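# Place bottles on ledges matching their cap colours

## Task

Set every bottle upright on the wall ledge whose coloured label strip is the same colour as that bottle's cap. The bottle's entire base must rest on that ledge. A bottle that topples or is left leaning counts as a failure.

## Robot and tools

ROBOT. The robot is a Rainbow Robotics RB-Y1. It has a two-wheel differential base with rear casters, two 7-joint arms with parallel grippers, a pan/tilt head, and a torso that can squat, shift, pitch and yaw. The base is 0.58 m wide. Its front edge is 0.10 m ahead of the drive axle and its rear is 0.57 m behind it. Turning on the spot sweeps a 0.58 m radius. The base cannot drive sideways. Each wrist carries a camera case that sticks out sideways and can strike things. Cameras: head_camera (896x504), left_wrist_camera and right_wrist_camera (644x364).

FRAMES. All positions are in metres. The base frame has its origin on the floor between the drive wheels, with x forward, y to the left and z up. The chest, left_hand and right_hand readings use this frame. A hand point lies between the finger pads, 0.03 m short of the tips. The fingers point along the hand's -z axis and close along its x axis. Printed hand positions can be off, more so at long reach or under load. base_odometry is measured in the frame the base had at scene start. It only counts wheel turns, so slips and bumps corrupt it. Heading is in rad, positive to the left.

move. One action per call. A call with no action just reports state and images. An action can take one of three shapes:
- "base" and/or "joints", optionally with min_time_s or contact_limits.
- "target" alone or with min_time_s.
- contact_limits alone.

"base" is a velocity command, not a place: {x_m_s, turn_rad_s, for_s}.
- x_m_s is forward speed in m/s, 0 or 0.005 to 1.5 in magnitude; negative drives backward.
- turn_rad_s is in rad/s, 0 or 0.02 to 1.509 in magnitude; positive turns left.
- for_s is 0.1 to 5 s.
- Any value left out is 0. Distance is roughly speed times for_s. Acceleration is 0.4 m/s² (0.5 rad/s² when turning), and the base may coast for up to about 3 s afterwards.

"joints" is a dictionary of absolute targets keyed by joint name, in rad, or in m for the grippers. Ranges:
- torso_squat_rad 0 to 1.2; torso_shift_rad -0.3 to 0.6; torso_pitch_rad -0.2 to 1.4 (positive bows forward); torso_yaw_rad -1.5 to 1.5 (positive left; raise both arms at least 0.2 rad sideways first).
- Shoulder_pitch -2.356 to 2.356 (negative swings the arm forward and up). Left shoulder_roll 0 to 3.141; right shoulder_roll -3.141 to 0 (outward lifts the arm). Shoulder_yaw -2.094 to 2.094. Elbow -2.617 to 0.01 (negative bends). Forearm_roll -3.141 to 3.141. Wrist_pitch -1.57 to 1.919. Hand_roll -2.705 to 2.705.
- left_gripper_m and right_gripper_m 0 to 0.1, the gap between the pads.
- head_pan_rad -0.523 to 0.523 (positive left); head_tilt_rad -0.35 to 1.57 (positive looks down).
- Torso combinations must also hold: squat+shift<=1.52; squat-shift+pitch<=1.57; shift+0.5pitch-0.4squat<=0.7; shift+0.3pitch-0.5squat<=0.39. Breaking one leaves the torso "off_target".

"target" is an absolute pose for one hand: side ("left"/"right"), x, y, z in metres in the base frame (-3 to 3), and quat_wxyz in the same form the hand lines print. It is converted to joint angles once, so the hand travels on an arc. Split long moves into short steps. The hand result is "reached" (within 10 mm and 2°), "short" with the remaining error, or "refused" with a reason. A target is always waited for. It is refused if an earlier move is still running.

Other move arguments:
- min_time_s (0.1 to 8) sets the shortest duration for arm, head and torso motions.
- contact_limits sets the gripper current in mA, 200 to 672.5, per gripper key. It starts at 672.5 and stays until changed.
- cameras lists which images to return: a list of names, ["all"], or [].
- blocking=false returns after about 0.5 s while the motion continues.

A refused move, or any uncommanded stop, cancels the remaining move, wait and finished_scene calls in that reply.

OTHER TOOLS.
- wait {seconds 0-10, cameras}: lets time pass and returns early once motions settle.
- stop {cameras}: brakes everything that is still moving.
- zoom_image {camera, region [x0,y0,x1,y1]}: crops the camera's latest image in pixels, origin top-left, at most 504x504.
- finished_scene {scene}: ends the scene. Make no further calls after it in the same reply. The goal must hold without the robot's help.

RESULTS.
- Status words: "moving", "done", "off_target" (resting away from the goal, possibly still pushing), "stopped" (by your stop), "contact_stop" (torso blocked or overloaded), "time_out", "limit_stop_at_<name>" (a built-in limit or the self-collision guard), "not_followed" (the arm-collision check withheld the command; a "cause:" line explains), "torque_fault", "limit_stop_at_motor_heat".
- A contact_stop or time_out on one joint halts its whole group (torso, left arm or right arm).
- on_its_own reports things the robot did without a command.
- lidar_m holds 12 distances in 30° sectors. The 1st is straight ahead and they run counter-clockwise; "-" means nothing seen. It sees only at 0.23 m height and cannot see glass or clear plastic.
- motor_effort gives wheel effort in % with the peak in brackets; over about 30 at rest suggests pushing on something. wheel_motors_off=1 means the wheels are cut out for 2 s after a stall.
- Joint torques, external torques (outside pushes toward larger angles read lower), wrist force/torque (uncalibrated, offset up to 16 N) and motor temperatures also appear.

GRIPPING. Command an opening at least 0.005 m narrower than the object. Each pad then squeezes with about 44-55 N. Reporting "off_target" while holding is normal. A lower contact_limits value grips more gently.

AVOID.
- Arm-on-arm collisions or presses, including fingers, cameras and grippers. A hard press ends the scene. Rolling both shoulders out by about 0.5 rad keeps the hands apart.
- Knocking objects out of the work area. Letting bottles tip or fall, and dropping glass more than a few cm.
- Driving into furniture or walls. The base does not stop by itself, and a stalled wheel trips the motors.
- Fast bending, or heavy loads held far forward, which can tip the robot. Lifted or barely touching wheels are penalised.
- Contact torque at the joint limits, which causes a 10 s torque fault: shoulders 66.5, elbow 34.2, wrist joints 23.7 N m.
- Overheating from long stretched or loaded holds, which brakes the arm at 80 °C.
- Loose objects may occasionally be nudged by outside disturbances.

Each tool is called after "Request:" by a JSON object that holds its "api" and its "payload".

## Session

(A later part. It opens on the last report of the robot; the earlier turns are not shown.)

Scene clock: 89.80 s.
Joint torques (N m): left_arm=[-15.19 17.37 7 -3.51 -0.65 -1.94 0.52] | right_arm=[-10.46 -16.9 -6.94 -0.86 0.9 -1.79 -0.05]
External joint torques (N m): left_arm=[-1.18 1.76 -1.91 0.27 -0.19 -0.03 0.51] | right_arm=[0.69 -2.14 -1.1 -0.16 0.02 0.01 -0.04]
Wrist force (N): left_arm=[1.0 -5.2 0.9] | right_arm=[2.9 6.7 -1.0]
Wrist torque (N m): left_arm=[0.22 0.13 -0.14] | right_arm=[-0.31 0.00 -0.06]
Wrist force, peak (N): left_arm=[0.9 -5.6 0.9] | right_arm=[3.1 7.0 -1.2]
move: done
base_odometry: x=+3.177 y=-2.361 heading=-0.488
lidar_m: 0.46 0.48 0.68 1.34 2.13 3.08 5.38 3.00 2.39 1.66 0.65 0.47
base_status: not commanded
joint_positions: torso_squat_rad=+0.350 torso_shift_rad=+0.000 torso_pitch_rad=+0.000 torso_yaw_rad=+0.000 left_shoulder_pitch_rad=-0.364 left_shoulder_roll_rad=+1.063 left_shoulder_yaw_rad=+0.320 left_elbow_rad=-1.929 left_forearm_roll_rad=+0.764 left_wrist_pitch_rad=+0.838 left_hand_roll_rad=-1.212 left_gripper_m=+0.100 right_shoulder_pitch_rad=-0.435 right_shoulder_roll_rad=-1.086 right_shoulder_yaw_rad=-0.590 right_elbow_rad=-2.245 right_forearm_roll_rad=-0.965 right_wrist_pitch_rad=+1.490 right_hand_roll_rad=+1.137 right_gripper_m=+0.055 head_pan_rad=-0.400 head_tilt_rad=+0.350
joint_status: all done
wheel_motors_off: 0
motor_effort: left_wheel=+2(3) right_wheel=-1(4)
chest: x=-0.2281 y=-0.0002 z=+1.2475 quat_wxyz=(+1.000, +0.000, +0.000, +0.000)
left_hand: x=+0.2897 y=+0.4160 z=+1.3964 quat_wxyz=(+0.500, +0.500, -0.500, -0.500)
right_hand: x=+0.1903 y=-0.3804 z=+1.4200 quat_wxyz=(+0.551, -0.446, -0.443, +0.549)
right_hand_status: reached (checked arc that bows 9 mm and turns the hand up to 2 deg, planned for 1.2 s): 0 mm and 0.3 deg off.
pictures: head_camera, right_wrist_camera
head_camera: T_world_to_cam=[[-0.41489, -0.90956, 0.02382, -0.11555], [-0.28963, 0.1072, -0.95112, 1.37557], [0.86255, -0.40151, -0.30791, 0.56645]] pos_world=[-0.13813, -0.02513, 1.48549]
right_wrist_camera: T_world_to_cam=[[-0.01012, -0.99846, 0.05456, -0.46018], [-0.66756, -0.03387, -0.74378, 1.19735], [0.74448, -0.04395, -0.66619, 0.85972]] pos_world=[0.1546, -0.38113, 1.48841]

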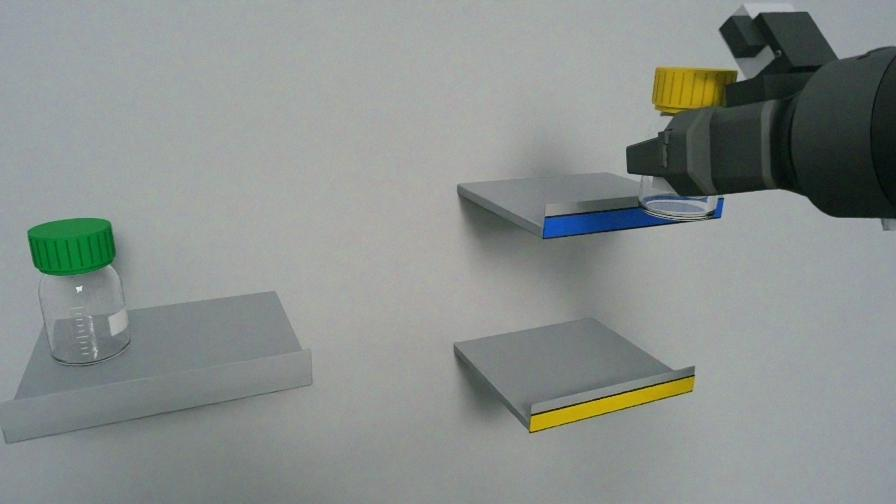

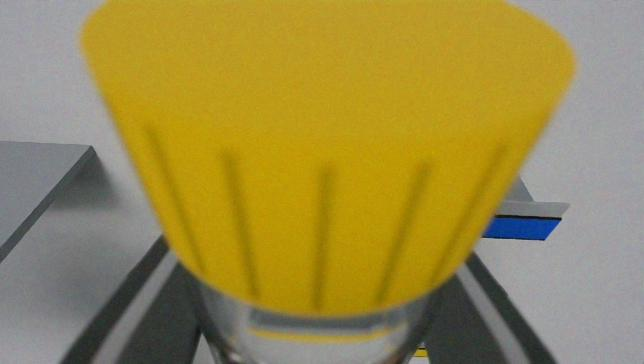

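Request:
{"api": "move", "payload": {"target": {"side": "right", "x": 0.19, "y": -0.41, "z": 1.33, "quat_wxyz": [0.5495, -0.445, -0.445, 0.5495]}, "min_time_s": 1.2}}

Request:
{"api": "move", "payload": {"target": {"side": "right", "x": 0.19, "y": -0.415, "z": 1.237, "quat_wxyz": [0.5495, -0.445, -0.445, 0.5495]}, "min_time_s": 1.2, "cameras": ["right_wrist_camera", "head_camera"]}}

Scene clock: 92.60 s.
Joint torques (N m): left_arm=[-14.87 17.67 7.11 -3.57 -0.73 -2.01 0.53] | right_arm=[-8.59 -15.64 -6.68 -4.09 0.55 -2.16 -0.02]
External joint torques (N m): left_arm=[-0.85 2.06 -1.8 0.21 -0.27 -0.11 0.52] | right_arm=[0.96 -0.99 -1.1 -0.58 0.09 -0.21 -0.02]
Wrist force (N): left_arm=[1.0 -5.3 1.1] | right_arm=[2.5 6.1 -2.2]
Wrist torque (N m): left_arm=[0.21 0.13 -0.16] | right_arm=[-0.28 0.01 -0.20]
Wrist force, peak (N): left_arm=[0.9 -5.4 1.2] | right_arm=[3.2 7.0 -0.8]
move: done
base_odometry: x=+3.177 y=-2.361 heading=-0.488
lidar_m: 0.46 0.49 0.67 1.34 2.13 3.07 5.38 3.00 2.40 1.66 0.64 0.47
base_status: not commanded
joint_positions: torso_squat_rad=+0.350 torso_shift_rad=+0.000 torso_pitch_rad=+0.000 torso_yaw_rad=+0.000 left_shoulder_pitch_rad=-0.364 left_shoulder_roll_rad=+1.063 left_shoulder_yaw_rad=+0.320 left_elbow_rad=-1.929 left_forearm_roll_rad=+0.764 left_wrist_pitch_rad=+0.838 left_hand_roll_rad=-1.212 left_gripper_m=+0.100 right_shoulder_pitch_rad=-0.149 right_shoulder_roll_rad=-0.817 right_shoulder_yaw_rad=-0.686 right_elbow_rad=-2.299 right_forearm_roll_rad=-0.908 right_wrist_pitch_rad=+1.308 right_hand_roll_rad=+1.375 right_gripper_m=+0.055 head_pan_rad=-0.400 head_tilt_rad=+0.350
joint_status: all done
wheel_motors_off: 0
motor_effort: left_wheel=+2(3) right_wheel=-3(3)
chest: x=-0.2281 y=-0.0002 z=+1.2475 quat_wxyz=(+1.000, +0.000, +0.000, +0.000)
left_hand: x=+0.2897 y=+0.4160 z=+1.3964 quat_wxyz=(+0.500, +0.500, -0.500, -0.500)
right_hand: x=+0.1900 y=-0.4100 z=+1.3300 quat_wxyz=(+0.550, -0.445, -0.445, +0.549)
right_hand_status: reached (checked arc that bows 7 mm and turns the hand up to 2 deg, planned for 1.2 s): 0 mm and 0.1 deg off.
pictures: none

Scene clock: 94.13 s.
Joint torques (N m): left_arm=[-15.13 17.32 7.08 -3.65 -0.48 -2.09 0.57] | right_arm=[-7.18 -13.06 -2.87 -6.25 0.07 -2.25 0.06]
External joint torques (N m): left_arm=[-1.11 1.71 -1.83 0.13 -0.02 -0.19 0.55] | right_arm=[0.73 -0.49 2.38 0.12 0 -0.26 0.07]
Wrist force (N): left_arm=[1.0 -4.9 1.0] | right_arm=[2.3 5.8 -1.0]
Wrist torque (N m): left_arm=[0.18 0.12 -0.16] | right_arm=[-0.18 -0.03 -0.21]
Wrist force, peak (N): left_arm=[0.9 -5.4 0.9] | right_arm=[3.7 6.5 -1.4]
move: done
base_odometry: x=+3.177 y=-2.361 heading=-0.488
lidar_m: 0.46 0.48 0.67 1.34 2.13 3.08 5.38 3.00 2.40 1.66 0.64 0.47
base_status: not commanded
joint_positions: torso_squat_rad=+0.350 torso_shift_rad=+0.000 torso_pitch_rad=+0.000 torso_yaw_rad=+0.000 left_shoulder_pitch_rad=-0.364 left_shoulder_roll_rad=+1.063 left_shoulder_yaw_rad=+0.320 left_elbow_rad=-1.929 left_forearm_roll_rad=+0.764 left_wrist_pitch_rad=+0.838 left_hand_roll_rad=-1.212 left_gripper_m=+0.100 right_shoulder_pitch_rad=+0.052 right_shoulder_roll_rad=-0.571 right_shoulder_yaw_rad=-0.627 right_elbow_rad=-2.289 right_forearm_roll_rad=-0.848 right_wrist_pitch_rad=+1.077 right_hand_roll_rad=+1.601 right_gripper_m=+0.055 head_pan_rad=-0.400 head_tilt_rad=+0.350
joint_status: all done
wheel_motors_off: 0
motor_effort: left_wheel=+2(3) right_wheel=-2(3)
chest: x=-0.2281 y=-0.0002 z=+1.2475 quat_wxyz=(+1.000, +0.000, +0.000, +0.000)
left_hand: x=+0.2897 y=+0.4160 z=+1.3964 quat_wxyz=(+0.500, +0.500, -0.500, -0.500)
right_hand: x=+0.1899 y=-0.4152 z=+1.2372 quat_wxyz=(+0.550, -0.445, -0.445, +0.549)
right_hand_status: reached (checked arc that bows 4 mm and turns the hand up to 1 deg, planned for 1.2 s): 0 mm and 0.1 deg off.
pictures: head_camera, right_wrist_camera
head_camera: T_world_to_cam=[[-0.41489, -0.90956, 0.02382, -0.11555], [-0.28963, 0.1072, -0.95112, 1.37557], [0.86255, -0.40151, -0.30791, 0.56645]] pos_world=[-0.13813, -0.02513, 1.48549]
right_wrist_camera: T_world_to_cam=[[-0.00687, -0.99853, 0.05383, -0.48462], [-0.66586, -0.03559, -0.74523, 1.06072], [0.74605, -0.04096, -0.66463, 0.73567]] pos_world=[0.15412, -0.41602, 1.30551]

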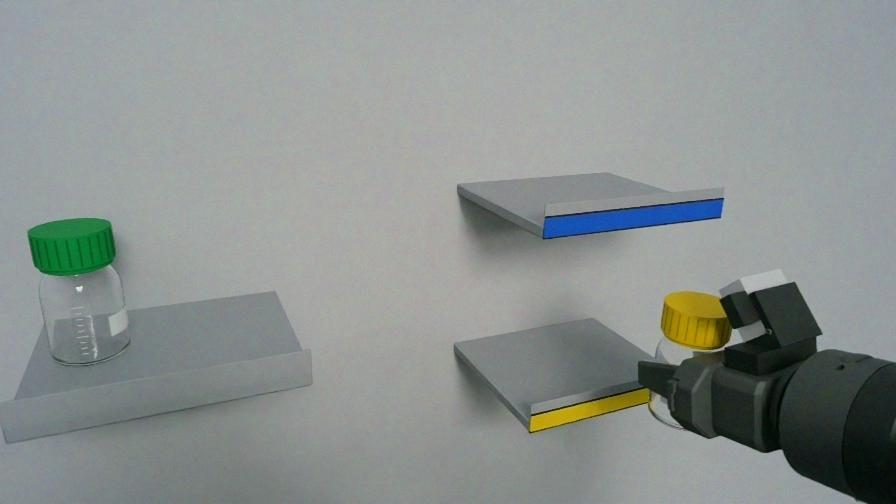

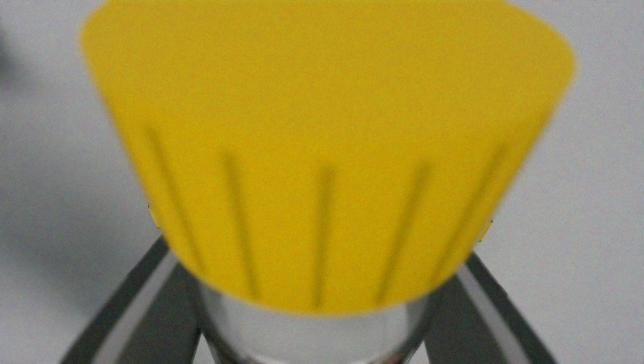

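Request:
{"api": "move", "payload": {"target": {"side": "right", "x": 0.24, "y": -0.415, "z": 1.237, "quat_wxyz": [0.5495, -0.445, -0.445, 0.5495]}, "min_time_s": 1.0, "cameras": ["head_camera"]}}

Request:
{"api": "zoom_image", "payload": {"camera": "head_camera", "region": [500, 160, 780, 460]}}

Scene clock: 95.97 s.
Joint torques (N m): left_arm=[-15.02 17.19 6.94 -3.63 -0.65 -2 0.48] | right_arm=[-11.62 -15.74 -3.07 -6.62 0 -2.36 -0.01]
External joint torques (N m): left_arm=[-1.01 1.58 -1.97 0.15 -0.2 -0.09 0.47] | right_arm=[-0.74 -2.56 2.25 0.34 -0.07 -0.38 -0.01]
Wrist force (N): left_arm=[1.1 -5.0 0.7] | right_arm=[2.3 5.4 -1.1]
Wrist torque (N m): left_arm=[0.18 0.15 -0.16] | right_arm=[-0.16 -0.03 -0.20]
Wrist force, peak (N): left_arm=[1.1 -5.4 1.1] | right_arm=[3.2 7.1 -1.2]
move: done
base_odometry: x=+3.177 y=-2.361 heading=-0.488
lidar_m: 0.46 0.48 0.67 1.34 2.13 3.07 5.38 3.00 2.40 1.66 0.64 0.48
base_status: not commanded
joint_positions: torso_squat_rad=+0.350 torso_shift_rad=+0.000 torso_pitch_rad=+0.000 torso_yaw_rad=+0.000 left_shoulder_pitch_rad=-0.364 left_shoulder_roll_rad=+1.063 left_shoulder_yaw_rad=+0.320 left_elbow_rad=-1.929 left_forearm_roll_rad=+0.764 left_wrist_pitch_rad=+0.838 left_hand_roll_rad=-1.212 left_gripper_m=+0.100 right_shoulder_pitch_rad=-0.100 right_shoulder_roll_rad=-0.597 right_shoulder_yaw_rad=-0.519 right_elbow_rad=-2.126 right_forearm_roll_rad=-0.759 right_wrist_pitch_rad=+1.043 right_hand_roll_rad=+1.603 right_gripper_m=+0.055 head_pan_rad=-0.400 head_tilt_rad=+0.350
joint_status: all done
wheel_motors_off: 0
motor_effort: left_wheel=+2(2) right_wheel=-2(3)
chest: x=-0.2281 y=-0.0002 z=+1.2475 quat_wxyz=(+1.000, +0.000, +0.000, +0.000)
left_hand: x=+0.2897 y=+0.4160 z=+1.3964 quat_wxyz=(+0.500, +0.500, -0.500, -0.500)
right_hand: x=+0.2393 y=-0.4149 z=+1.2368 quat_wxyz=(+0.550, -0.445, -0.445, +0.550)
right_hand_status: reached (checked arc that bows 2 mm and turns the hand up to 1 deg, planned for 1.0 s): 1 mm and 0.0 deg off.
head_camera: T_world_to_cam=[[-0.41489, -0.90956, 0.02382, -0.11555], [-0.28963, 0.1072, -0.95112, 1.37557], [0.86255, -0.40151, -0.30791, 0.56645]] pos_world=[-0.13813, -0.02513, 1.48549]

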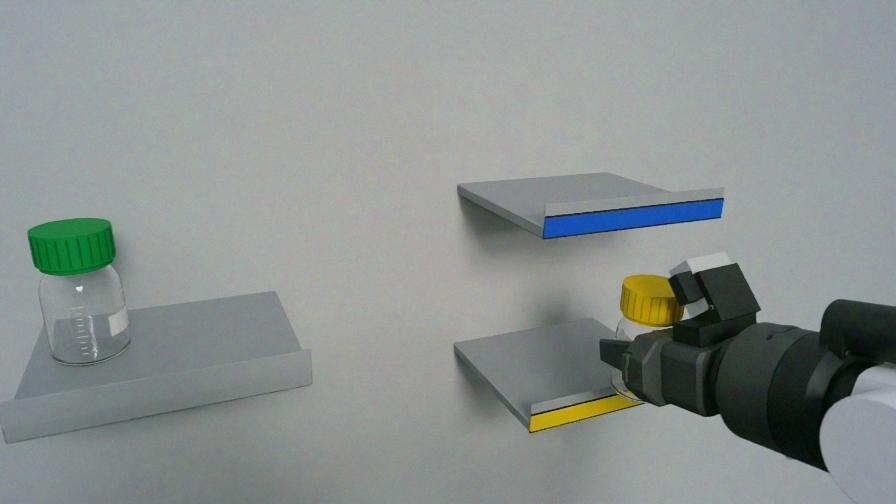

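Scaled by 1.680 from the camera's image (finer frame: 1280x720).

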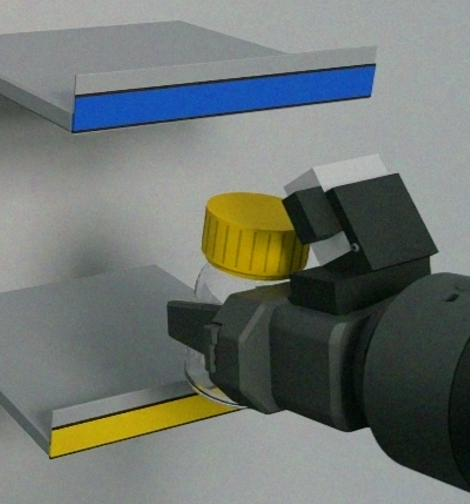

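Request:
{"api": "move", "payload": {"target": {"side": "right", "x": 0.312, "y": -0.415, "z": 1.232, "quat_wxyz": [0.5495, -0.445, -0.445, 0.5495]}, "min_time_s": 1.2, "cameras": ["head_camera"]}}

Request:
{"api": "zoom_image", "payload": {"camera": "head_camera", "region": [450, 160, 730, 460]}}

Scene clock: 98.10 s.
Joint torques (N m): left_arm=[-14.73 17.68 7.43 -3.51 -0.66 -1.93 0.48] | right_arm=[-15.6 -16.54 -3.3 -7.55 -0.01 -2.33 0.28]
External joint torques (N m): left_arm=[-0.72 2.08 -1.47 0.26 -0.21 -0.03 0.46] | right_arm=[-0.53 -2.8 1.78 0.44 -0.02 -0.35 0.28]
Wrist force (N): left_arm=[0.8 -5.1 0.7] | right_arm=[2.2 6.4 -0.9]
Wrist torque (N m): left_arm=[0.21 0.09 -0.15] | right_arm=[-0.26 0.01 -0.25]
Wrist force, peak (N): left_arm=[1.1 -5.4 1.1] | right_arm=[2.9 7.1 -0.9]
move: done
base_odometry: x=+3.177 y=-2.361 heading=-0.488
lidar_m: 0.45 0.48 0.67 1.34 2.13 3.08 5.38 3.00 2.39 1.66 0.64 0.48
base_status: not commanded
joint_positions: torso_squat_rad=+0.350 torso_shift_rad=+0.000 torso_pitch_rad=+0.000 torso_yaw_rad=+0.000 left_shoulder_pitch_rad=-0.364 left_shoulder_roll_rad=+1.063 left_shoulder_yaw_rad=+0.320 left_elbow_rad=-1.929 left_forearm_roll_rad=+0.764 left_wrist_pitch_rad=+0.838 left_hand_roll_rad=-1.212 left_gripper_m=+0.100 right_shoulder_pitch_rad=-0.317 right_shoulder_roll_rad=-0.603 right_shoulder_yaw_rad=-0.396 right_elbow_rad=-1.835 right_forearm_roll_rad=-0.681 right_wrist_pitch_rad=+0.949 right_hand_roll_rad=+1.656 right_gripper_m=+0.055 head_pan_rad=-0.400 head_tilt_rad=+0.350
joint_status: all done
wheel_motors_off: 0
motor_effort: left_wheel=+2(3) right_wheel=-3(3)
chest: x=-0.2281 y=-0.0002 z=+1.2475 quat_wxyz=(+1.000, +0.000, +0.000, +0.000)
left_hand: x=+0.2897 y=+0.4160 z=+1.3964 quat_wxyz=(+0.500, +0.500, -0.500, -0.500)
right_hand: x=+0.3118 y=-0.4151 z=+1.2318 quat_wxyz=(+0.550, -0.445, -0.445, +0.549)
right_hand_status: reached (checked arc that bows 8 mm and turns the hand up to 1 deg, planned for 1.2 s): 0 mm and 0.0 deg off.
head_camera: T_world_to_cam=[[-0.41489, -0.90956, 0.02382, -0.11555], [-0.28963, 0.1072, -0.95112, 1.37557], [0.86255, -0.40151, -0.30791, 0.56645]] pos_world=[-0.13813, -0.02513, 1.48549]

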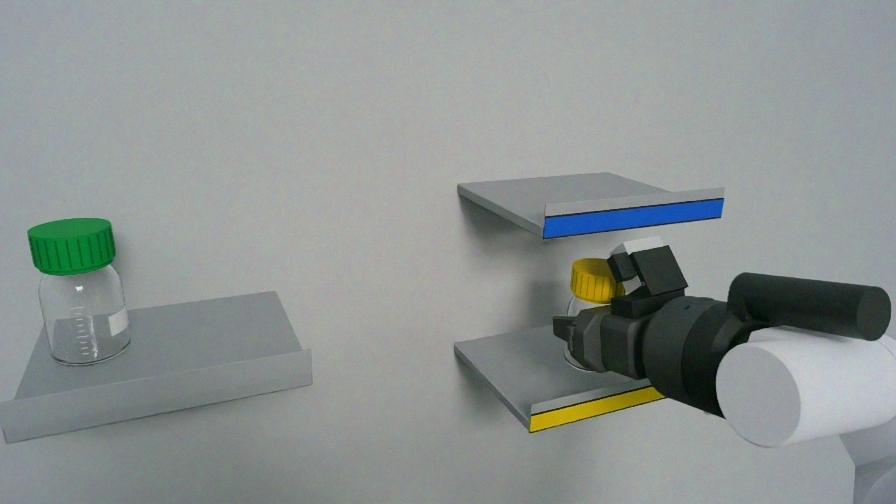

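Scaled by 1.680 from the camera's image (finer frame: 1280x720).

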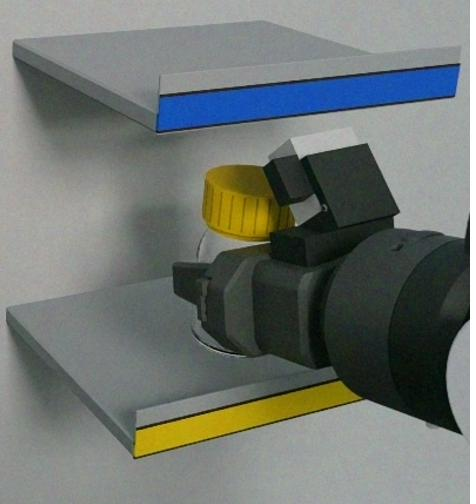

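Request:
{"api": "move", "payload": {"target": {"side": "right", "x": 0.322, "y": -0.415, "z": 1.212, "quat_wxyz": [0.5495, -0.445, -0.445, 0.5495]}, "min_time_s": 0.8, "cameras": ["head_camera"]}}

Request:
{"api": "move", "payload": {"target": {"side": "right", "x": 0.324, "y": -0.415, "z": 1.207, "quat_wxyz": [0.5495, -0.445, -0.445, 0.5495]}, "min_time_s": 0.5}}

Request:
{"api": "move", "payload": {"target": {"side": "right", "x": 0.324, "y": -0.415, "z": 1.204, "quat_wxyz": [0.5495, -0.445, -0.445, 0.5495]}, "min_time_s": 0.5, "cameras": ["head_camera"]}}

Request:
{"api": "zoom_image", "payload": {"camera": "head_camera", "region": [450, 160, 730, 460]}}

Scene clock: 100.00 s.
Joint torques (N m): left_arm=[-14.97 17.3 6.98 -3.39 -0.62 -1.97 0.55] | right_arm=[-14.59 -14.25 -2.55 -7.85 0 -2.33 0.3]
External joint torques (N m): left_arm=[-0.96 1.69 -1.93 0.39 -0.17 -0.06 0.53] | right_arm=[0.82 -0.68 2.42 0.6 0.04 -0.36 0.31]
Wrist force (N): left_arm=[0.9 -5.3 1.0] | right_arm=[2.7 6.0 -0.6]
Wrist torque (N m): left_arm=[0.23 0.12 -0.16] | right_arm=[-0.21 0.00 -0.26]
Wrist force, peak (N): left_arm=[0.9 -5.5 1.1] | right_arm=[4.0 6.6 -0.6]
move: done
base_odometry: x=+3.177 y=-2.361 heading=-0.488
lidar_m: 0.46 0.48 0.68 1.34 2.13 3.07 5.38 3.00 2.40 1.66 0.65 0.48
base_status: not commanded
joint_positions: torso_squat_rad=+0.350 torso_shift_rad=+0.000 torso_pitch_rad=+0.000 torso_yaw_rad=+0.000 left_shoulder_pitch_rad=-0.364 left_shoulder_roll_rad=+1.063 left_shoulder_yaw_rad=+0.320 left_elbow_rad=-1.929 left_forearm_roll_rad=+0.764 left_wrist_pitch_rad=+0.838 left_hand_roll_rad=-1.212 left_gripper_m=+0.100 right_shoulder_pitch_rad=-0.316 right_shoulder_roll_rad=-0.577 right_shoulder_yaw_rad=-0.375 right_elbow_rad=-1.774 right_forearm_roll_rad=-0.678 right_wrist_pitch_rad=+0.884 right_hand_roll_rad=+1.698 right_gripper_m=+0.055 head_pan_rad=-0.400 head_tilt_rad=+0.350
joint_status: all done
wheel_motors_off: 0
motor_effort: left_wheel=+2(3) right_wheel=-2(4)
chest: x=-0.2281 y=-0.0002 z=+1.2475 quat_wxyz=(+1.000, +0.000, +0.000, +0.000)
left_hand: x=+0.2897 y=+0.4160 z=+1.3964 quat_wxyz=(+0.500, +0.500, -0.500, -0.500)
right_hand: x=+0.3219 y=-0.4152 z=+1.2122 quat_wxyz=(+0.550, -0.445, -0.445, +0.549)
right_hand_status: reached (checked arc that bows 1 mm and turns the hand up to 0 deg, planned for 0.8 s): 0 mm and 0.0 deg off.
head_camera: T_world_to_cam=[[-0.41489, -0.90956, 0.02382, -0.11555], [-0.28963, 0.1072, -0.95112, 1.37557], [0.86255, -0.40151, -0.30791, 0.56645]] pos_world=[-0.13813, -0.02513, 1.48549]

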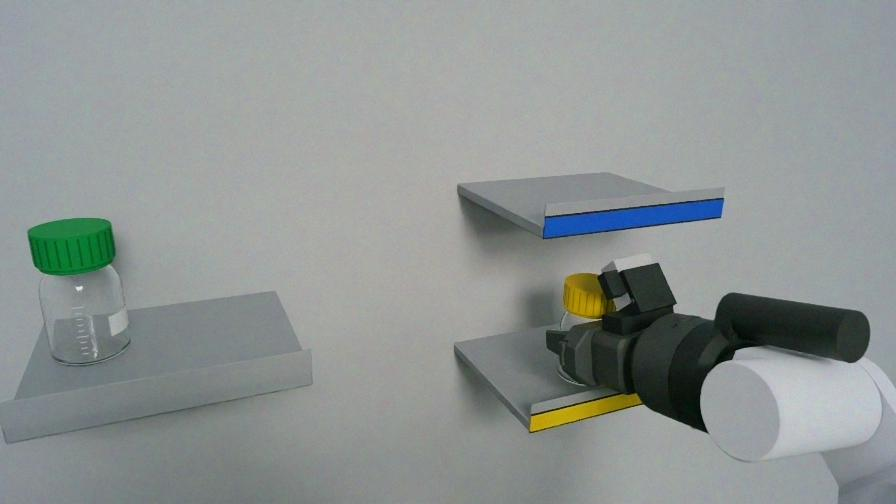

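Scene clock: 100.83 s.
Joint torques (N m): left_arm=[-15.27 17.13 6.97 -3.54 -0.71 -2.03 0.55] | right_arm=[-14.17 -13.57 -2.74 -8.08 -0.02 -2.49 0.08]
External joint torques (N m): left_arm=[-1.26 1.52 -1.94 0.24 -0.25 -0.12 0.54] | right_arm=[1.29 -0.05 2.2 0.47 0.03 -0.52 0.09]
Wrist force (N): left_arm=[0.9 -5.1 0.9] | right_arm=[3.6 5.9 -1.4]
Wrist torque (N m): left_arm=[0.21 0.11 -0.15] | right_arm=[-0.22 0.16 -0.22]
Wrist force, peak (N): left_arm=[1.0 -5.4 1.2] | right_arm=[4.0 6.7 -0.8]
move: done
base_odometry: x=+3.177 y=-2.361 heading=-0.488
lidar_m: 0.46 0.48 0.68 1.34 2.13 3.08 5.38 2.99 2.39 1.66 0.64 0.48
base_status: not commanded
joint_positions: torso_squat_rad=+0.350 torso_shift_rad=+0.000 torso_pitch_rad=+0.000 torso_yaw_rad=+0.000 left_shoulder_pitch_rad=-0.364 left_shoulder_roll_rad=+1.063 left_shoulder_yaw_rad=+0.320 left_elbow_rad=-1.929 left_forearm_roll_rad=+0.764 left_wrist_pitch_rad=+0.838 left_hand_roll_rad=-1.212 left_gripper_m=+0.100 right_shoulder_pitch_rad=-0.315 right_shoulder_roll_rad=-0.571 right_shoulder_yaw_rad=-0.370 right_elbow_rad=-1.761 right_forearm_roll_rad=-0.678 right_wrist_pitch_rad=+0.868 right_hand_roll_rad=+1.708 right_gripper_m=+0.055 head_pan_rad=-0.400 head_tilt_rad=+0.350
joint_status: all done
wheel_motors_off: 0
motor_effort: left_wheel=+2(3) right_wheel=-1(3)
chest: x=-0.2281 y=-0.0002 z=+1.2475 quat_wxyz=(+1.000, +0.000, +0.000, +0.000)
left_hand: x=+0.2897 y=+0.4160 z=+1.3964 quat_wxyz=(+0.500, +0.500, -0.500, -0.500)
right_hand: x=+0.3239 y=-0.4151 z=+1.2072 quat_wxyz=(+0.550, -0.445, -0.445, +0.549)
right_hand_status: reached (checked arc that bows 0 mm and turns the hand up to 0 deg, planned for 0.5 s): 0 mm and 0.0 deg off.
pictures: none

Scene clock: 101.67 s.
Joint torques (N m): left_arm=[-15.35 17.25 6.93 -3.49 -0.5 -2.02 0.48] | right_arm=[-9.62 -11.36 -1.01 -4.87 -0.2 -0.67 -0.02]
External joint torques (N m): left_arm=[-1.33 1.64 -1.98 0.29 -0.05 -0.11 0.46] | right_arm=[5.82 2.13 3.93 3.72 -0.15 1.29 -0.01]
Wrist force (N): left_arm=[0.6 -5.0 0.9] | right_arm=[4.0 -2.1 4.1]
Wrist torque (N m): left_arm=[0.19 0.07 -0.15] | right_arm=[-0.14 0.17 -0.10]
Wrist force, peak (N): left_arm=[1.1 -5.5 1.0] | right_arm=[3.2 7.0 -1.1]
move: done
base_odometry: x=+3.177 y=-2.361 heading=-0.488
lidar_m: 0.45 0.48 0.67 1.34 2.13 3.07 5.37 3.00 2.39 1.66 0.64 0.48
base_status: not commanded
joint_positions: torso_squat_rad=+0.350 torso_shift_rad=+0.000 torso_pitch_rad=+0.000 torso_yaw_rad=+0.000 left_shoulder_pitch_rad=-0.364 left_shoulder_roll_rad=+1.063 left_shoulder_yaw_rad=+0.320 left_elbow_rad=-1.929 left_forearm_roll_rad=+0.764 left_wrist_pitch_rad=+0.838 left_hand_roll_rad=-1.212 left_gripper_m=+0.100 right_shoulder_pitch_rad=-0.311 right_shoulder_roll_rad=-0.568 right_shoulder_yaw_rad=-0.369 right_elbow_rad=-1.758 right_forearm_roll_rad=-0.680 right_wrist_pitch_rad=+0.859 right_hand_roll_rad=+1.713 right_gripper_m=+0.055 head_pan_rad=-0.400 head_tilt_rad=+0.350
joint_status: all done
wheel_motors_off: 0
motor_effort: left_wheel=+2(2) right_wheel=-2(3)
chest: x=-0.2281 y=-0.0002 z=+1.2475 quat_wxyz=(+1.000, +0.000, +0.000, +0.000)
left_hand: x=+0.2897 y=+0.4161 z=+1.3964 quat_wxyz=(+0.500, +0.500, -0.500, -0.500)
right_hand: x=+0.3241 y=-0.4152 z=+1.2054 quat_wxyz=(+0.549, -0.446, -0.445, +0.549)
right_hand_status: reached (checked arc that bows 0 mm and turns the hand up to 0 deg, planned for 0.5 s): 1 mm and 0.1 deg off.
head_camera: T_world_to_cam=[[-0.41489, -0.90956, 0.02382, -0.11555], [-0.28963, 0.1072, -0.95112, 1.37557], [0.86255, -0.40151, -0.30791, 0.56645]] pos_world=[-0.13813, -0.02513, 1.48549]

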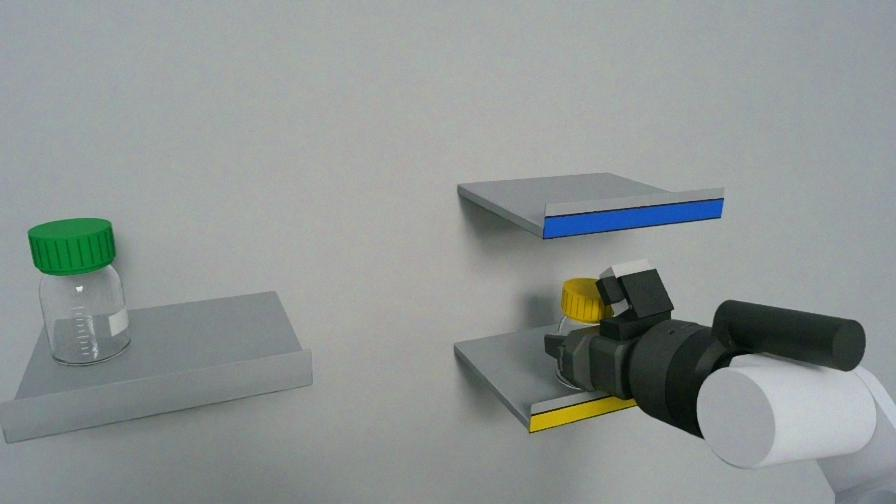

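Scaled by 1.680 from the camera's image (finer frame: 1280x720).

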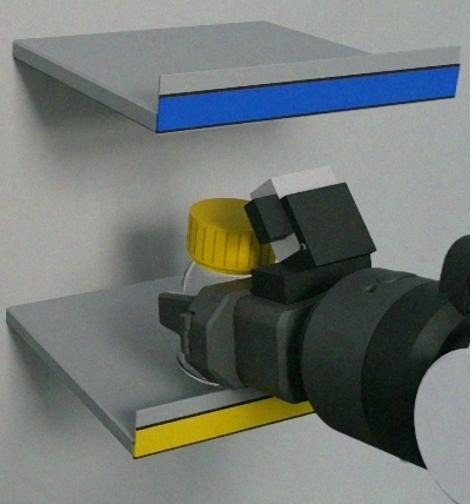

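Request:
{"api": "move", "payload": {"target": {"side": "right", "x": 0.324, "y": -0.415, "z": 1.2058, "quat_wxyz": [0.5495, -0.445, -0.445, 0.5495]}, "min_time_s": 0.4}}

Request:
{"api": "move", "payload": {"joints": {"right_gripper_m": 0.1}, "cameras": ["head_camera", "right_wrist_camera"]}}

Scene clock: 108.20 s.
Joint torques (N m): left_arm=[-14.9 17.2 7.3 -3.68 -0.56 -1.99 0.7] | right_arm=[-13.56 -13.55 -3.97 -6 -0.11 -1.07 -0.12]
External joint torques (N m): left_arm=[-0.89 1.59 -1.61 0.1 -0.11 -0.08 0.69] | right_arm=[1.87 -0.05 0.97 2.59 -0.06 0.9 -0.11]
Wrist force (N): left_arm=[0.9 -5.1 0.9] | right_arm=[3.9 0.5 3.9]
Wrist torque (N m): left_arm=[0.18 0.10 -0.16] | right_arm=[-0.09 0.19 -0.18]
Wrist force, peak (N): left_arm=[1.2 -5.5 0.9] | right_arm=[4.3 -2.7 4.4]
move: done
base_odometry: x=+3.177 y=-2.361 heading=-0.488
lidar_m: 0.45 0.47 0.67 1.34 2.13 3.07 5.38 2.99 2.40 1.66 0.65 0.47
base_status: not commanded
joint_positions: torso_squat_rad=+0.350 torso_shift_rad=+0.000 torso_pitch_rad=+0.000 torso_yaw_rad=+0.000 left_shoulder_pitch_rad=-0.364 left_shoulder_roll_rad=+1.063 left_shoulder_yaw_rad=+0.320 left_elbow_rad=-1.929 left_forearm_roll_rad=+0.764 left_wrist_pitch_rad=+0.838 left_hand_roll_rad=-1.212 left_gripper_m=+0.100 right_shoulder_pitch_rad=-0.312 right_shoulder_roll_rad=-0.568 right_shoulder_yaw_rad=-0.369 right_elbow_rad=-1.758 right_forearm_roll_rad=-0.680 right_wrist_pitch_rad=+0.859 right_hand_roll_rad=+1.713 right_gripper_m=+0.055 head_pan_rad=-0.400 head_tilt_rad=+0.350
joint_status: all done
wheel_motors_off: 0
motor_effort: left_wheel=+2(2) right_wheel=-1(3)
chest: x=-0.2281 y=-0.0002 z=+1.2475 quat_wxyz=(+1.000, +0.000, +0.000, +0.000)
left_hand: x=+0.2897 y=+0.4161 z=+1.3964 quat_wxyz=(+0.500, +0.500, -0.500, -0.500)
right_hand: x=+0.3241 y=-0.4151 z=+1.2058 quat_wxyz=(+0.549, -0.446, -0.446, +0.549)
right_hand_status: reached (checked arc that bows 0 mm and turns the hand up to 0 deg, planned for 0.4 s): 0 mm and 0.2 deg off.
pictures: none

Scene clock: 109.20 s.
Joint torques (N m): left_arm=[-14.97 17.43 7.05 -3.4 -0.59 -1.98 0.46] | right_arm=[-13.72 -13.98 -3.47 -7.16 -0.11 -1.62 -0.01]
External joint torques (N m): left_arm=[-0.96 1.82 -1.86 0.38 -0.14 -0.07 0.44] | right_arm=[1.72 -0.48 1.47 1.42 -0.05 0.35 0]
Wrist force (N): left_arm=[0.9 -5.2 1.2] | right_arm=[3.0 4.4 0.1]
Wrist torque (N m): left_arm=[0.21 0.11 -0.16] | right_arm=[-0.20 0.08 -0.27]
Wrist force, peak (N): left_arm=[1.0 -5.5 0.9] | right_arm=[3.4 5.3 -0.9]
move: done
base_odometry: x=+3.177 y=-2.361 heading=-0.488
lidar_m: 0.46 0.48 0.68 1.34 2.13 3.08 5.38 2.99 2.40 1.66 0.64 0.48
base_status: not commanded
joint_positions: torso_squat_rad=+0.350 torso_shift_rad=+0.000 torso_pitch_rad=+0.000 torso_yaw_rad=+0.000 left_shoulder_pitch_rad=-0.364 left_shoulder_roll_rad=+1.063 left_shoulder_yaw_rad=+0.320 left_elbow_rad=-1.929 left_forearm_roll_rad=+0.764 left_wrist_pitch_rad=+0.838 left_hand_roll_rad=-1.212 left_gripper_m=+0.100 right_shoulder_pitch_rad=-0.312 right_shoulder_roll_rad=-0.568 right_shoulder_yaw_rad=-0.369 right_elbow_rad=-1.758 right_forearm_roll_rad=-0.680 right_wrist_pitch_rad=+0.859 right_hand_roll_rad=+1.713 right_gripper_m=+0.100 head_pan_rad=-0.400 head_tilt_rad=+0.350
joint_status: all done
wheel_motors_off: 0
motor_effort: left_wheel=+2(3) right_wheel=-3(3)
chest: x=-0.2281 y=-0.0002 z=+1.2475 quat_wxyz=(+1.000, +0.000, +0.000, +0.000)
left_hand: x=+0.2897 y=+0.4160 z=+1.3964 quat_wxyz=(+0.500, +0.500, -0.500, -0.500)
right_hand: x=+0.3241 y=-0.4152 z=+1.2056 quat_wxyz=(+0.549, -0.446, -0.445, +0.549)
head_camera: T_world_to_cam=[[-0.41489, -0.90956, 0.02382, -0.11551], [-0.28963, 0.1072, -0.95112, 1.3756], [0.86255, -0.40151, -0.30791, 0.56637]] pos_world=[-0.13803, -0.02513, 1.48549]
right_wrist_camera: T_world_to_cam=[[-0.00625, -0.99848, 0.05484, -0.48345], [-0.66364, -0.03689, -0.74714, 1.1276], [0.74803, -0.04106, -0.6624, 0.61131]] pos_world=[0.28802, -0.41602, 1.27392]

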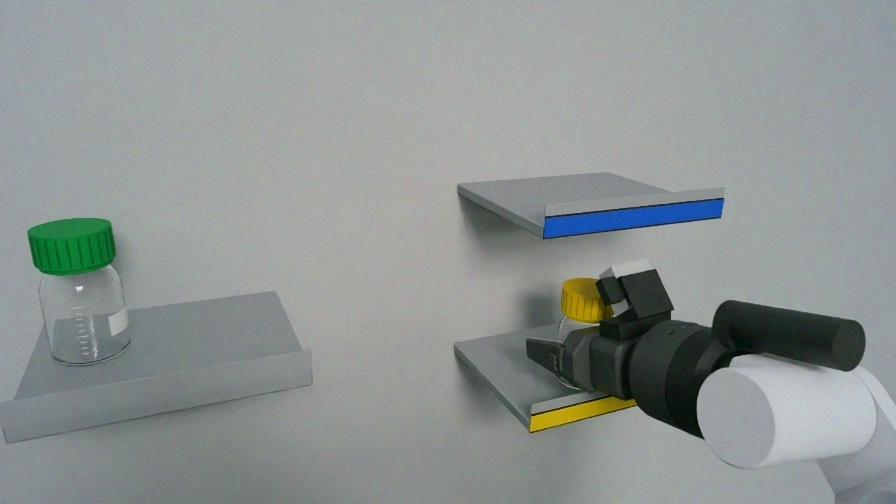

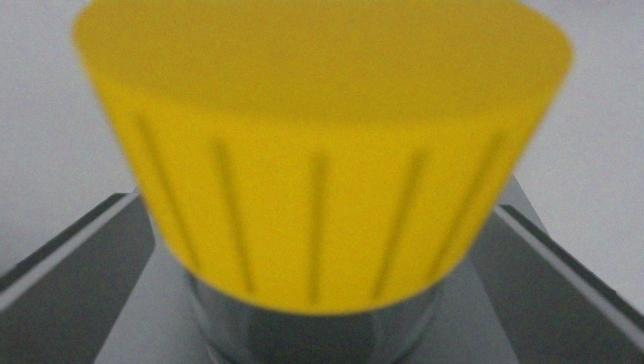

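Request:
{"api": "move", "payload": {"target": {"side": "right", "x": 0.25, "y": -0.415, "z": 1.21, "quat_wxyz": [0.5495, -0.445, -0.445, 0.5495]}, "min_time_s": 1.0}}

Request:
{"api": "move", "payload": {"target": {"side": "right", "x": 0.17, "y": -0.42, "z": 1.2, "quat_wxyz": [0.5495, -0.445, -0.445, 0.5495]}, "min_time_s": 1.0, "cameras": ["right_wrist_camera", "head_camera"]}}

Request:
{"api": "move", "payload": {"target": {"side": "left", "x": 0.366, "y": 0.414, "z": 1.397, "quat_wxyz": [0.5495, 0.445, -0.445, -0.5495]}, "min_time_s": 1.5, "cameras": ["left_wrist_camera"]}}

Scene clock: 112.07 s.
Joint torques (N m): left_arm=[-15.01 17.55 7.07 -3.54 -0.55 -2.02 0.61] | right_arm=[-9.74 -14.64 -5.97 -7 -0.11 -1.47 -0.04]
External joint torques (N m): left_arm=[-1 1.94 -1.83 0.24 -0.1 -0.11 0.59] | right_arm=[1.29 -1.74 -0.51 0.64 -0.14 0.51 -0.04]
Wrist force (N): left_arm=[1.0 -5.1 0.8] | right_arm=[3.5 4.1 -0.5]
Wrist torque (N m): left_arm=[0.20 0.12 -0.17] | right_arm=[-0.18 0.11 -0.02]
Wrist force, peak (N): left_arm=[0.9 -5.5 1.3] | right_arm=[3.1 5.8 -0.8]
move: done
base_odometry: x=+3.177 y=-2.361 heading=-0.488
lidar_m: 0.46 0.48 0.67 1.34 2.12 3.08 5.38 3.00 2.40 1.66 0.65 0.47
base_status: not commanded
joint_positions: torso_squat_rad=+0.350 torso_shift_rad=+0.000 torso_pitch_rad=+0.000 torso_yaw_rad=+0.000 left_shoulder_pitch_rad=-0.364 left_shoulder_roll_rad=+1.063 left_shoulder_yaw_rad=+0.320 left_elbow_rad=-1.929 left_forearm_roll_rad=+0.764 left_wrist_pitch_rad=+0.838 left_hand_roll_rad=-1.212 left_gripper_m=+0.100 right_shoulder_pitch_rad=-0.076 right_shoulder_roll_rad=-0.570 right_shoulder_yaw_rad=-0.468 right_elbow_rad=-2.065 right_forearm_roll_rad=-0.743 right_wrist_pitch_rad=+0.944 right_hand_roll_rad=+1.644 right_gripper_m=+0.100 head_pan_rad=-0.400 head_tilt_rad=+0.350
joint_status: all done
wheel_motors_off: 0
motor_effort: left_wheel=+2(3) right_wheel=-2(3)
chest: x=-0.2281 y=-0.0002 z=+1.2475 quat_wxyz=(+1.000, +0.000, +0.000, +0.000)
left_hand: x=+0.2897 y=+0.4161 z=+1.3964 quat_wxyz=(+0.500, +0.500, -0.500, -0.500)
right_hand: x=+0.2501 y=-0.4148 z=+1.2100 quat_wxyz=(+0.549, -0.445, -0.445, +0.550)
right_hand_status: reached (checked arc that bows 9 mm and turns the hand up to 1 deg, planned for 1.0 s): 0 mm and 0.0 deg off.
pictures: none

Scene clock: 113.40 s.
Joint torques (N m): left_arm=[-14.85 17.3 7.17 -3.67 -0.52 -2.13 0.52] | right_arm=[-4.6 -11.74 -5.79 -6.59 -0.12 -2.01 0.23]
External joint torques (N m): left_arm=[-0.83 1.69 -1.74 0.11 -0.07 -0.23 0.51] | right_arm=[1.24 -0.01 -0.11 0.49 -0.08 -0.04 0.23]
Wrist force (N): left_arm=[0.7 -5.1 1.1] | right_arm=[2.9 4.5 -1.5]
Wrist torque (N m): left_arm=[0.19 0.08 -0.16] | right_arm=[-0.19 0.02 -0.21]
Wrist force, peak (N): left_arm=[1.0 -5.3 1.4] | right_arm=[3.4 5.9 -1.1]
move: done
base_odometry: x=+3.177 y=-2.361 heading=-0.488
lidar_m: 0.46 0.48 0.68 1.34 2.13 3.08 5.38 3.00 2.41 1.66 0.65 0.48
base_status: not commanded
joint_positions: torso_squat_rad=+0.350 torso_shift_rad=+0.000 torso_pitch_rad=+0.000 torso_yaw_rad=+0.000 left_shoulder_pitch_rad=-0.364 left_shoulder_roll_rad=+1.063 left_shoulder_yaw_rad=+0.320 left_elbow_rad=-1.929 left_forearm_roll_rad=+0.764 left_wrist_pitch_rad=+0.838 left_hand_roll_rad=-1.212 left_gripper_m=+0.100 right_shoulder_pitch_rad=+0.211 right_shoulder_roll_rad=-0.522 right_shoulder_yaw_rad=-0.615 right_elbow_rad=-2.295 right_forearm_roll_rad=-0.905 right_wrist_pitch_rad=+0.930 right_hand_roll_rad=+1.688 right_gripper_m=+0.100 head_pan_rad=-0.400 head_tilt_rad=+0.350
joint_status: all done
wheel_motors_off: 0
motor_effort: left_wheel=+2(3) right_wheel=-2(3)
chest: x=-0.2281 y=-0.0002 z=+1.2475 quat_wxyz=(+1.000, +0.000, +0.000, +0.000)
left_hand: x=+0.2897 y=+0.4161 z=+1.3964 quat_wxyz=(+0.500, +0.500, -0.500, -0.500)
right_hand: x=+0.1701 y=-0.4199 z=+1.2001 quat_wxyz=(+0.550, -0.445, -0.445, +0.550)
right_hand_status: reached (checked arc that bows 8 mm and turns the hand up to 1 deg, planned for 1.0 s): 0 mm and 0.0 deg off.
pictures: head_camera, right_wrist_camera
head_camera: T_world_to_cam=[[-0.41489, -0.90956, 0.02382, -0.11551], [-0.28963, 0.1072, -0.95112, 1.3756], [0.86255, -0.40151, -0.30791, 0.56637]] pos_world=[-0.13803, -0.02513, 1.48549]
right_wrist_camera: T_world_to_cam=[[-0.00589, -0.99851, 0.05417, -0.48811], [-0.6659, -0.0365, -0.74515, 1.01924], [0.74602, -0.04046, -0.66469, 0.72587]] pos_world=[0.13432, -0.42082, 1.26841]

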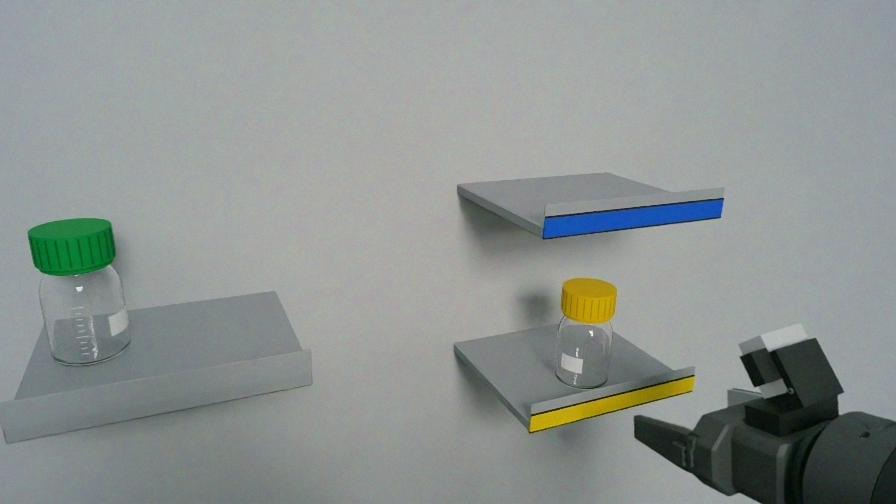

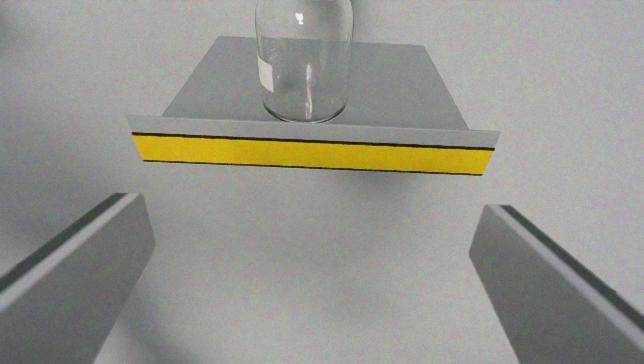

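Scene clock: 115.23 s.
Joint torques (N m): left_arm=[-19.84 16.72 6.95 -3.83 -0.36 -2 0.07] | right_arm=[-4.78 -11.18 -6.79 -6.73 -0.32 -1.98 0.01]
External joint torques (N m): left_arm=[-0.99 2.02 -1.85 0.66 -0.07 -0.02 0.06] | right_arm=[1.05 0.55 -1.11 0.35 -0.28 -0.01 0.02]
Wrist force (N): left_arm=[1.1 -4.9 -0.3] | right_arm=[2.8 3.9 -0.5]
Wrist torque (N m): left_arm=[0.17 0.16 -0.03] | right_arm=[-0.15 0.00 -0.21]
Wrist force, peak (N): left_arm=[0.8 -5.5 0.5] | right_arm=[3.8 5.2 -0.8]
move: done
base_odometry: x=+3.177 y=-2.361 heading=-0.488
lidar_m: 0.46 0.48 0.67 1.34 2.13 3.08 5.38 2.99 2.40 1.67 0.64 0.48
base_status: not commanded
joint_positions: torso_squat_rad=+0.350 torso_shift_rad=+0.000 torso_pitch_rad=+0.000 torso_yaw_rad=+0.000 left_shoulder_pitch_rad=-0.817 left_shoulder_roll_rad=+1.097 left_shoulder_yaw_rad=+0.003 left_elbow_rad=-1.494 left_forearm_roll_rad=+0.870 left_wrist_pitch_rad=+0.967 left_hand_roll_rad=-1.343 left_gripper_m=+0.100 right_shoulder_pitch_rad=+0.211 right_shoulder_roll_rad=-0.522 right_shoulder_yaw_rad=-0.615 right_elbow_rad=-2.295 right_forearm_roll_rad=-0.905 right_wrist_pitch_rad=+0.930 right_hand_roll_rad=+1.688 right_gripper_m=+0.100 head_pan_rad=-0.400 head_tilt_rad=+0.350
joint_status: all done
wheel_motors_off: 0
motor_effort: left_wheel=+2(3) right_wheel=-2(3)
chest: x=-0.2281 y=-0.0002 z=+1.2475 quat_wxyz=(+1.000, +0.000, +0.000, +0.000)
left_hand: x=+0.3659 y=+0.4139 z=+1.3973 quat_wxyz=(+0.549, +0.445, -0.445, -0.549)
left_hand_status: reached (checked arc that bows 14 mm and turns the hand up to 12 deg, planned for 1.5 s): 0 mm and 0.1 deg off.
right_hand: x=+0.1701 y=-0.4199 z=+1.2001 quat_wxyz=(+0.550, -0.445, -0.445, +0.550)
left_wrist_camera: T_world_to_cam=[[-0.03624, -0.99934, 0.00271, 0.42208], [-0.63969, 0.02112, -0.76834, 1.32627], [0.76778, -0.02958, -0.64004, 0.69988]] pos_world=[0.32635, 0.4145, 1.46583]

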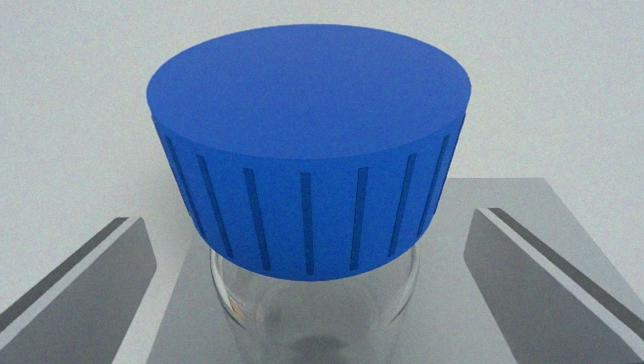

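Request:
{"api": "move", "payload": {"target": {"side": "left", "x": 0.375, "y": 0.414, "z": 1.397, "quat_wxyz": [0.5495, 0.445, -0.445, -0.5495]}, "min_time_s": 0.5, "cameras": ["left_wrist_camera"]}}

Request:
{"api": "move", "payload": {"joints": {"left_gripper_m": 0.04, "head_pan_rad": 0.4}, "cameras": ["head_camera", "left_wrist_camera"]}}

Scene clock: 118.83 s.
Joint torques (N m): left_arm=[-20.72 14.59 6.42 -4.16 -0.5 -2.04 0.08] | right_arm=[-4.81 -11.59 -5.7 -6.67 -0.26 -1.98 0.15]
External joint torques (N m): left_arm=[-1.4 0.06 -2.21 0.58 -0.23 -0.06 0.06] | right_arm=[1.02 0.14 -0.02 0.41 -0.22 -0.01 0.15]
Wrist force (N): left_arm=[0.8 -5.1 0.0] | right_arm=[3.6 4.2 -0.8]
Wrist torque (N m): left_arm=[0.20 0.10 -0.03] | right_arm=[-0.10 0.13 -0.24]
Wrist force, peak (N): left_arm=[1.2 -5.4 -0.2] | right_arm=[3.3 5.3 -0.6]
move: done
base_odometry: x=+3.177 y=-2.361 heading=-0.488
lidar_m: 0.46 0.48 0.68 1.34 2.12 3.08 5.38 3.00 2.40 1.66 0.65 0.47
base_status: not commanded
joint_positions: torso_squat_rad=+0.350 torso_shift_rad=+0.000 torso_pitch_rad=+0.000 torso_yaw_rad=+0.000 left_shoulder_pitch_rad=-0.850 left_shoulder_roll_rad=+1.081 left_shoulder_yaw_rad=-0.016 left_elbow_rad=-1.450 left_forearm_roll_rad=+0.865 left_wrist_pitch_rad=+0.955 left_hand_roll_rad=-1.363 left_gripper_m=+0.100 right_shoulder_pitch_rad=+0.211 right_shoulder_roll_rad=-0.522 right_shoulder_yaw_rad=-0.615 right_elbow_rad=-2.295 right_forearm_roll_rad=-0.905 right_wrist_pitch_rad=+0.930 right_hand_roll_rad=+1.688 right_gripper_m=+0.100 head_pan_rad=-0.400 head_tilt_rad=+0.350
joint_status: all done
wheel_motors_off: 0
motor_effort: left_wheel=+2(2) right_wheel=-1(4)
chest: x=-0.2281 y=-0.0002 z=+1.2475 quat_wxyz=(+1.000, +0.000, +0.000, +0.000)
left_hand: x=+0.3741 y=+0.4138 z=+1.3973 quat_wxyz=(+0.549, +0.446, -0.445, -0.549)
left_hand_status: reached (checked arc that bows 1 mm and turns the hand up to 0 deg, planned for 0.5 s): 1 mm and 0.1 deg off.
right_hand: x=+0.1701 y=-0.4199 z=+1.2001 quat_wxyz=(+0.550, -0.445, -0.445, +0.550)
left_wrist_camera: T_world_to_cam=[[-0.03568, -0.99936, 0.00197, 0.42309], [-0.63938, 0.02131, -0.7686, 1.33171], [0.76807, -0.02868, -0.63973, 0.69266]] pos_world=[0.33455, 0.4143, 1.46583]

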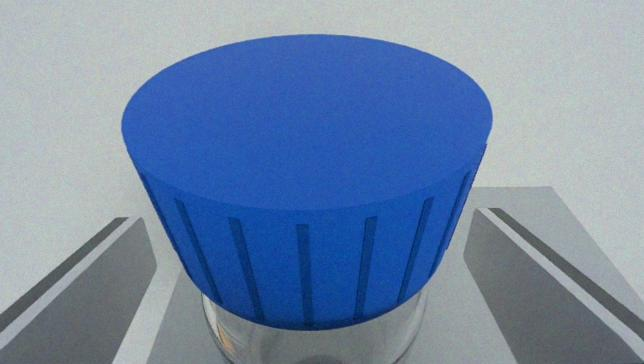

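Scene clock: 120.03 s.
Joint torques (N m): left_arm=[-20.92 14.81 6.63 -4.14 -0.46 -2.09 -0.04] | right_arm=[-4.81 -11.71 -6.15 -6.31 -0.18 -2.11 0.07]
External joint torques (N m): left_arm=[-1.6 0.28 -2.01 0.6 -0.2 -0.1 -0.06] | right_arm=[1.02 0.02 -0.47 0.76 -0.14 -0.14 0.08]
Wrist force (N): left_arm=[1.2 -5.0 -0.3] | right_arm=[2.4 4.7 -0.9]
Wrist torque (N m): left_arm=[0.20 0.14 -0.01] | right_arm=[-0.23 -0.04 -0.22]
Wrist force, peak (N): left_arm=[1.2 -5.3 -0.5] | right_arm=[3.7 5.3 -0.2]
move: off_target
base_odometry: x=+3.177 y=-2.361 heading=-0.488
lidar_m: 0.46 0.47 0.67 1.34 2.13 3.08 5.38 2.99 2.40 1.65 0.64 0.48
base_status: not commanded
joint_positions: torso_squat_rad=+0.350 torso_shift_rad=+0.000 torso_pitch_rad=+0.000 torso_yaw_rad=+0.000 left_shoulder_pitch_rad=-0.850 left_shoulder_roll_rad=+1.081 left_shoulder_yaw_rad=-0.016 left_elbow_rad=-1.450 left_forearm_roll_rad=+0.865 left_wrist_pitch_rad=+0.955 left_hand_roll_rad=-1.363 left_gripper_m=+0.055 right_shoulder_pitch_rad=+0.211 right_shoulder_roll_rad=-0.522 right_shoulder_yaw_rad=-0.615 right_elbow_rad=-2.295 right_forearm_roll_rad=-0.905 right_wrist_pitch_rad=+0.930 right_hand_roll_rad=+1.688 right_gripper_m=+0.100 head_pan_rad=+0.400 head_tilt_rad=+0.350
joint_status: left_gripper_m off_target (ended at +0.055, target +0.040); the others done
wheel_motors_off: 0
motor_effort: left_wheel=+2(3) right_wheel=-2(3)
chest: x=-0.2281 y=-0.0002 z=+1.2475 quat_wxyz=(+1.000, +0.000, +0.000, +0.000)
left_hand: x=+0.3741 y=+0.4138 z=+1.3973 quat_wxyz=(+0.549, +0.446, -0.445, -0.549)
right_hand: x=+0.1701 y=-0.4199 z=+1.2001 quat_wxyz=(+0.550, -0.445, -0.445, +0.550)
head_camera: T_world_to_cam=[[0.36334, -0.93135, 0.02395, 0.04475], [-0.27817, -0.13298, -0.95128, 1.37815], [0.88916, 0.33898, -0.30739, 0.57144]] pos_world=[-0.141, 0.03124, 1.48559]
left_wrist_camera: T_world_to_cam=[[-0.03568, -0.99936, 0.00197, 0.42308], [-0.63938, 0.02131, -0.7686, 1.33163], [0.76807, -0.02868, -0.63973, 0.69259]] pos_world=[0.33455, 0.4143, 1.46573]

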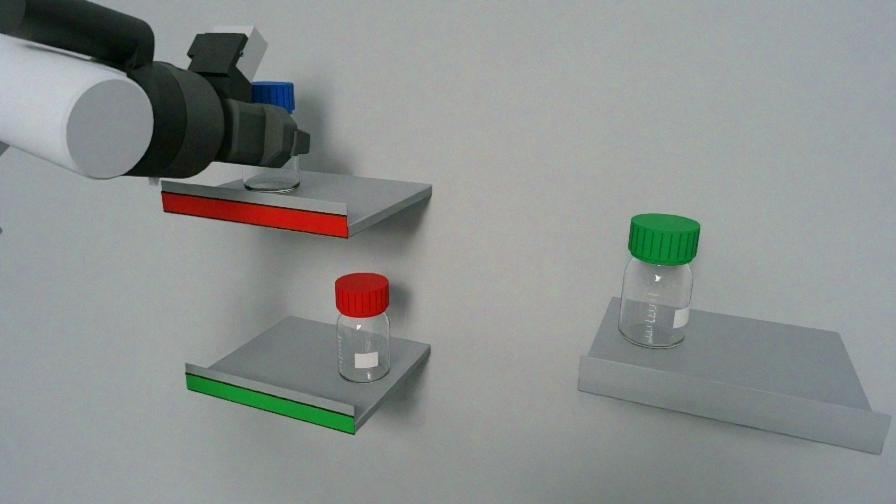

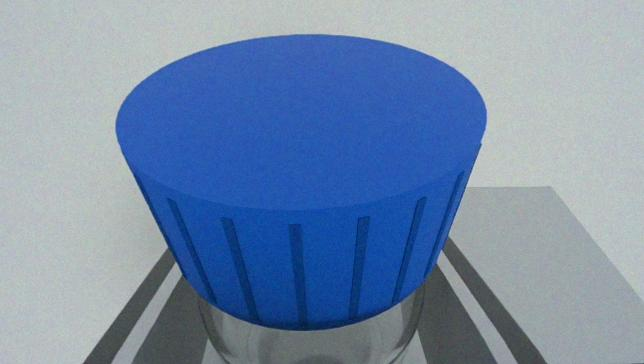

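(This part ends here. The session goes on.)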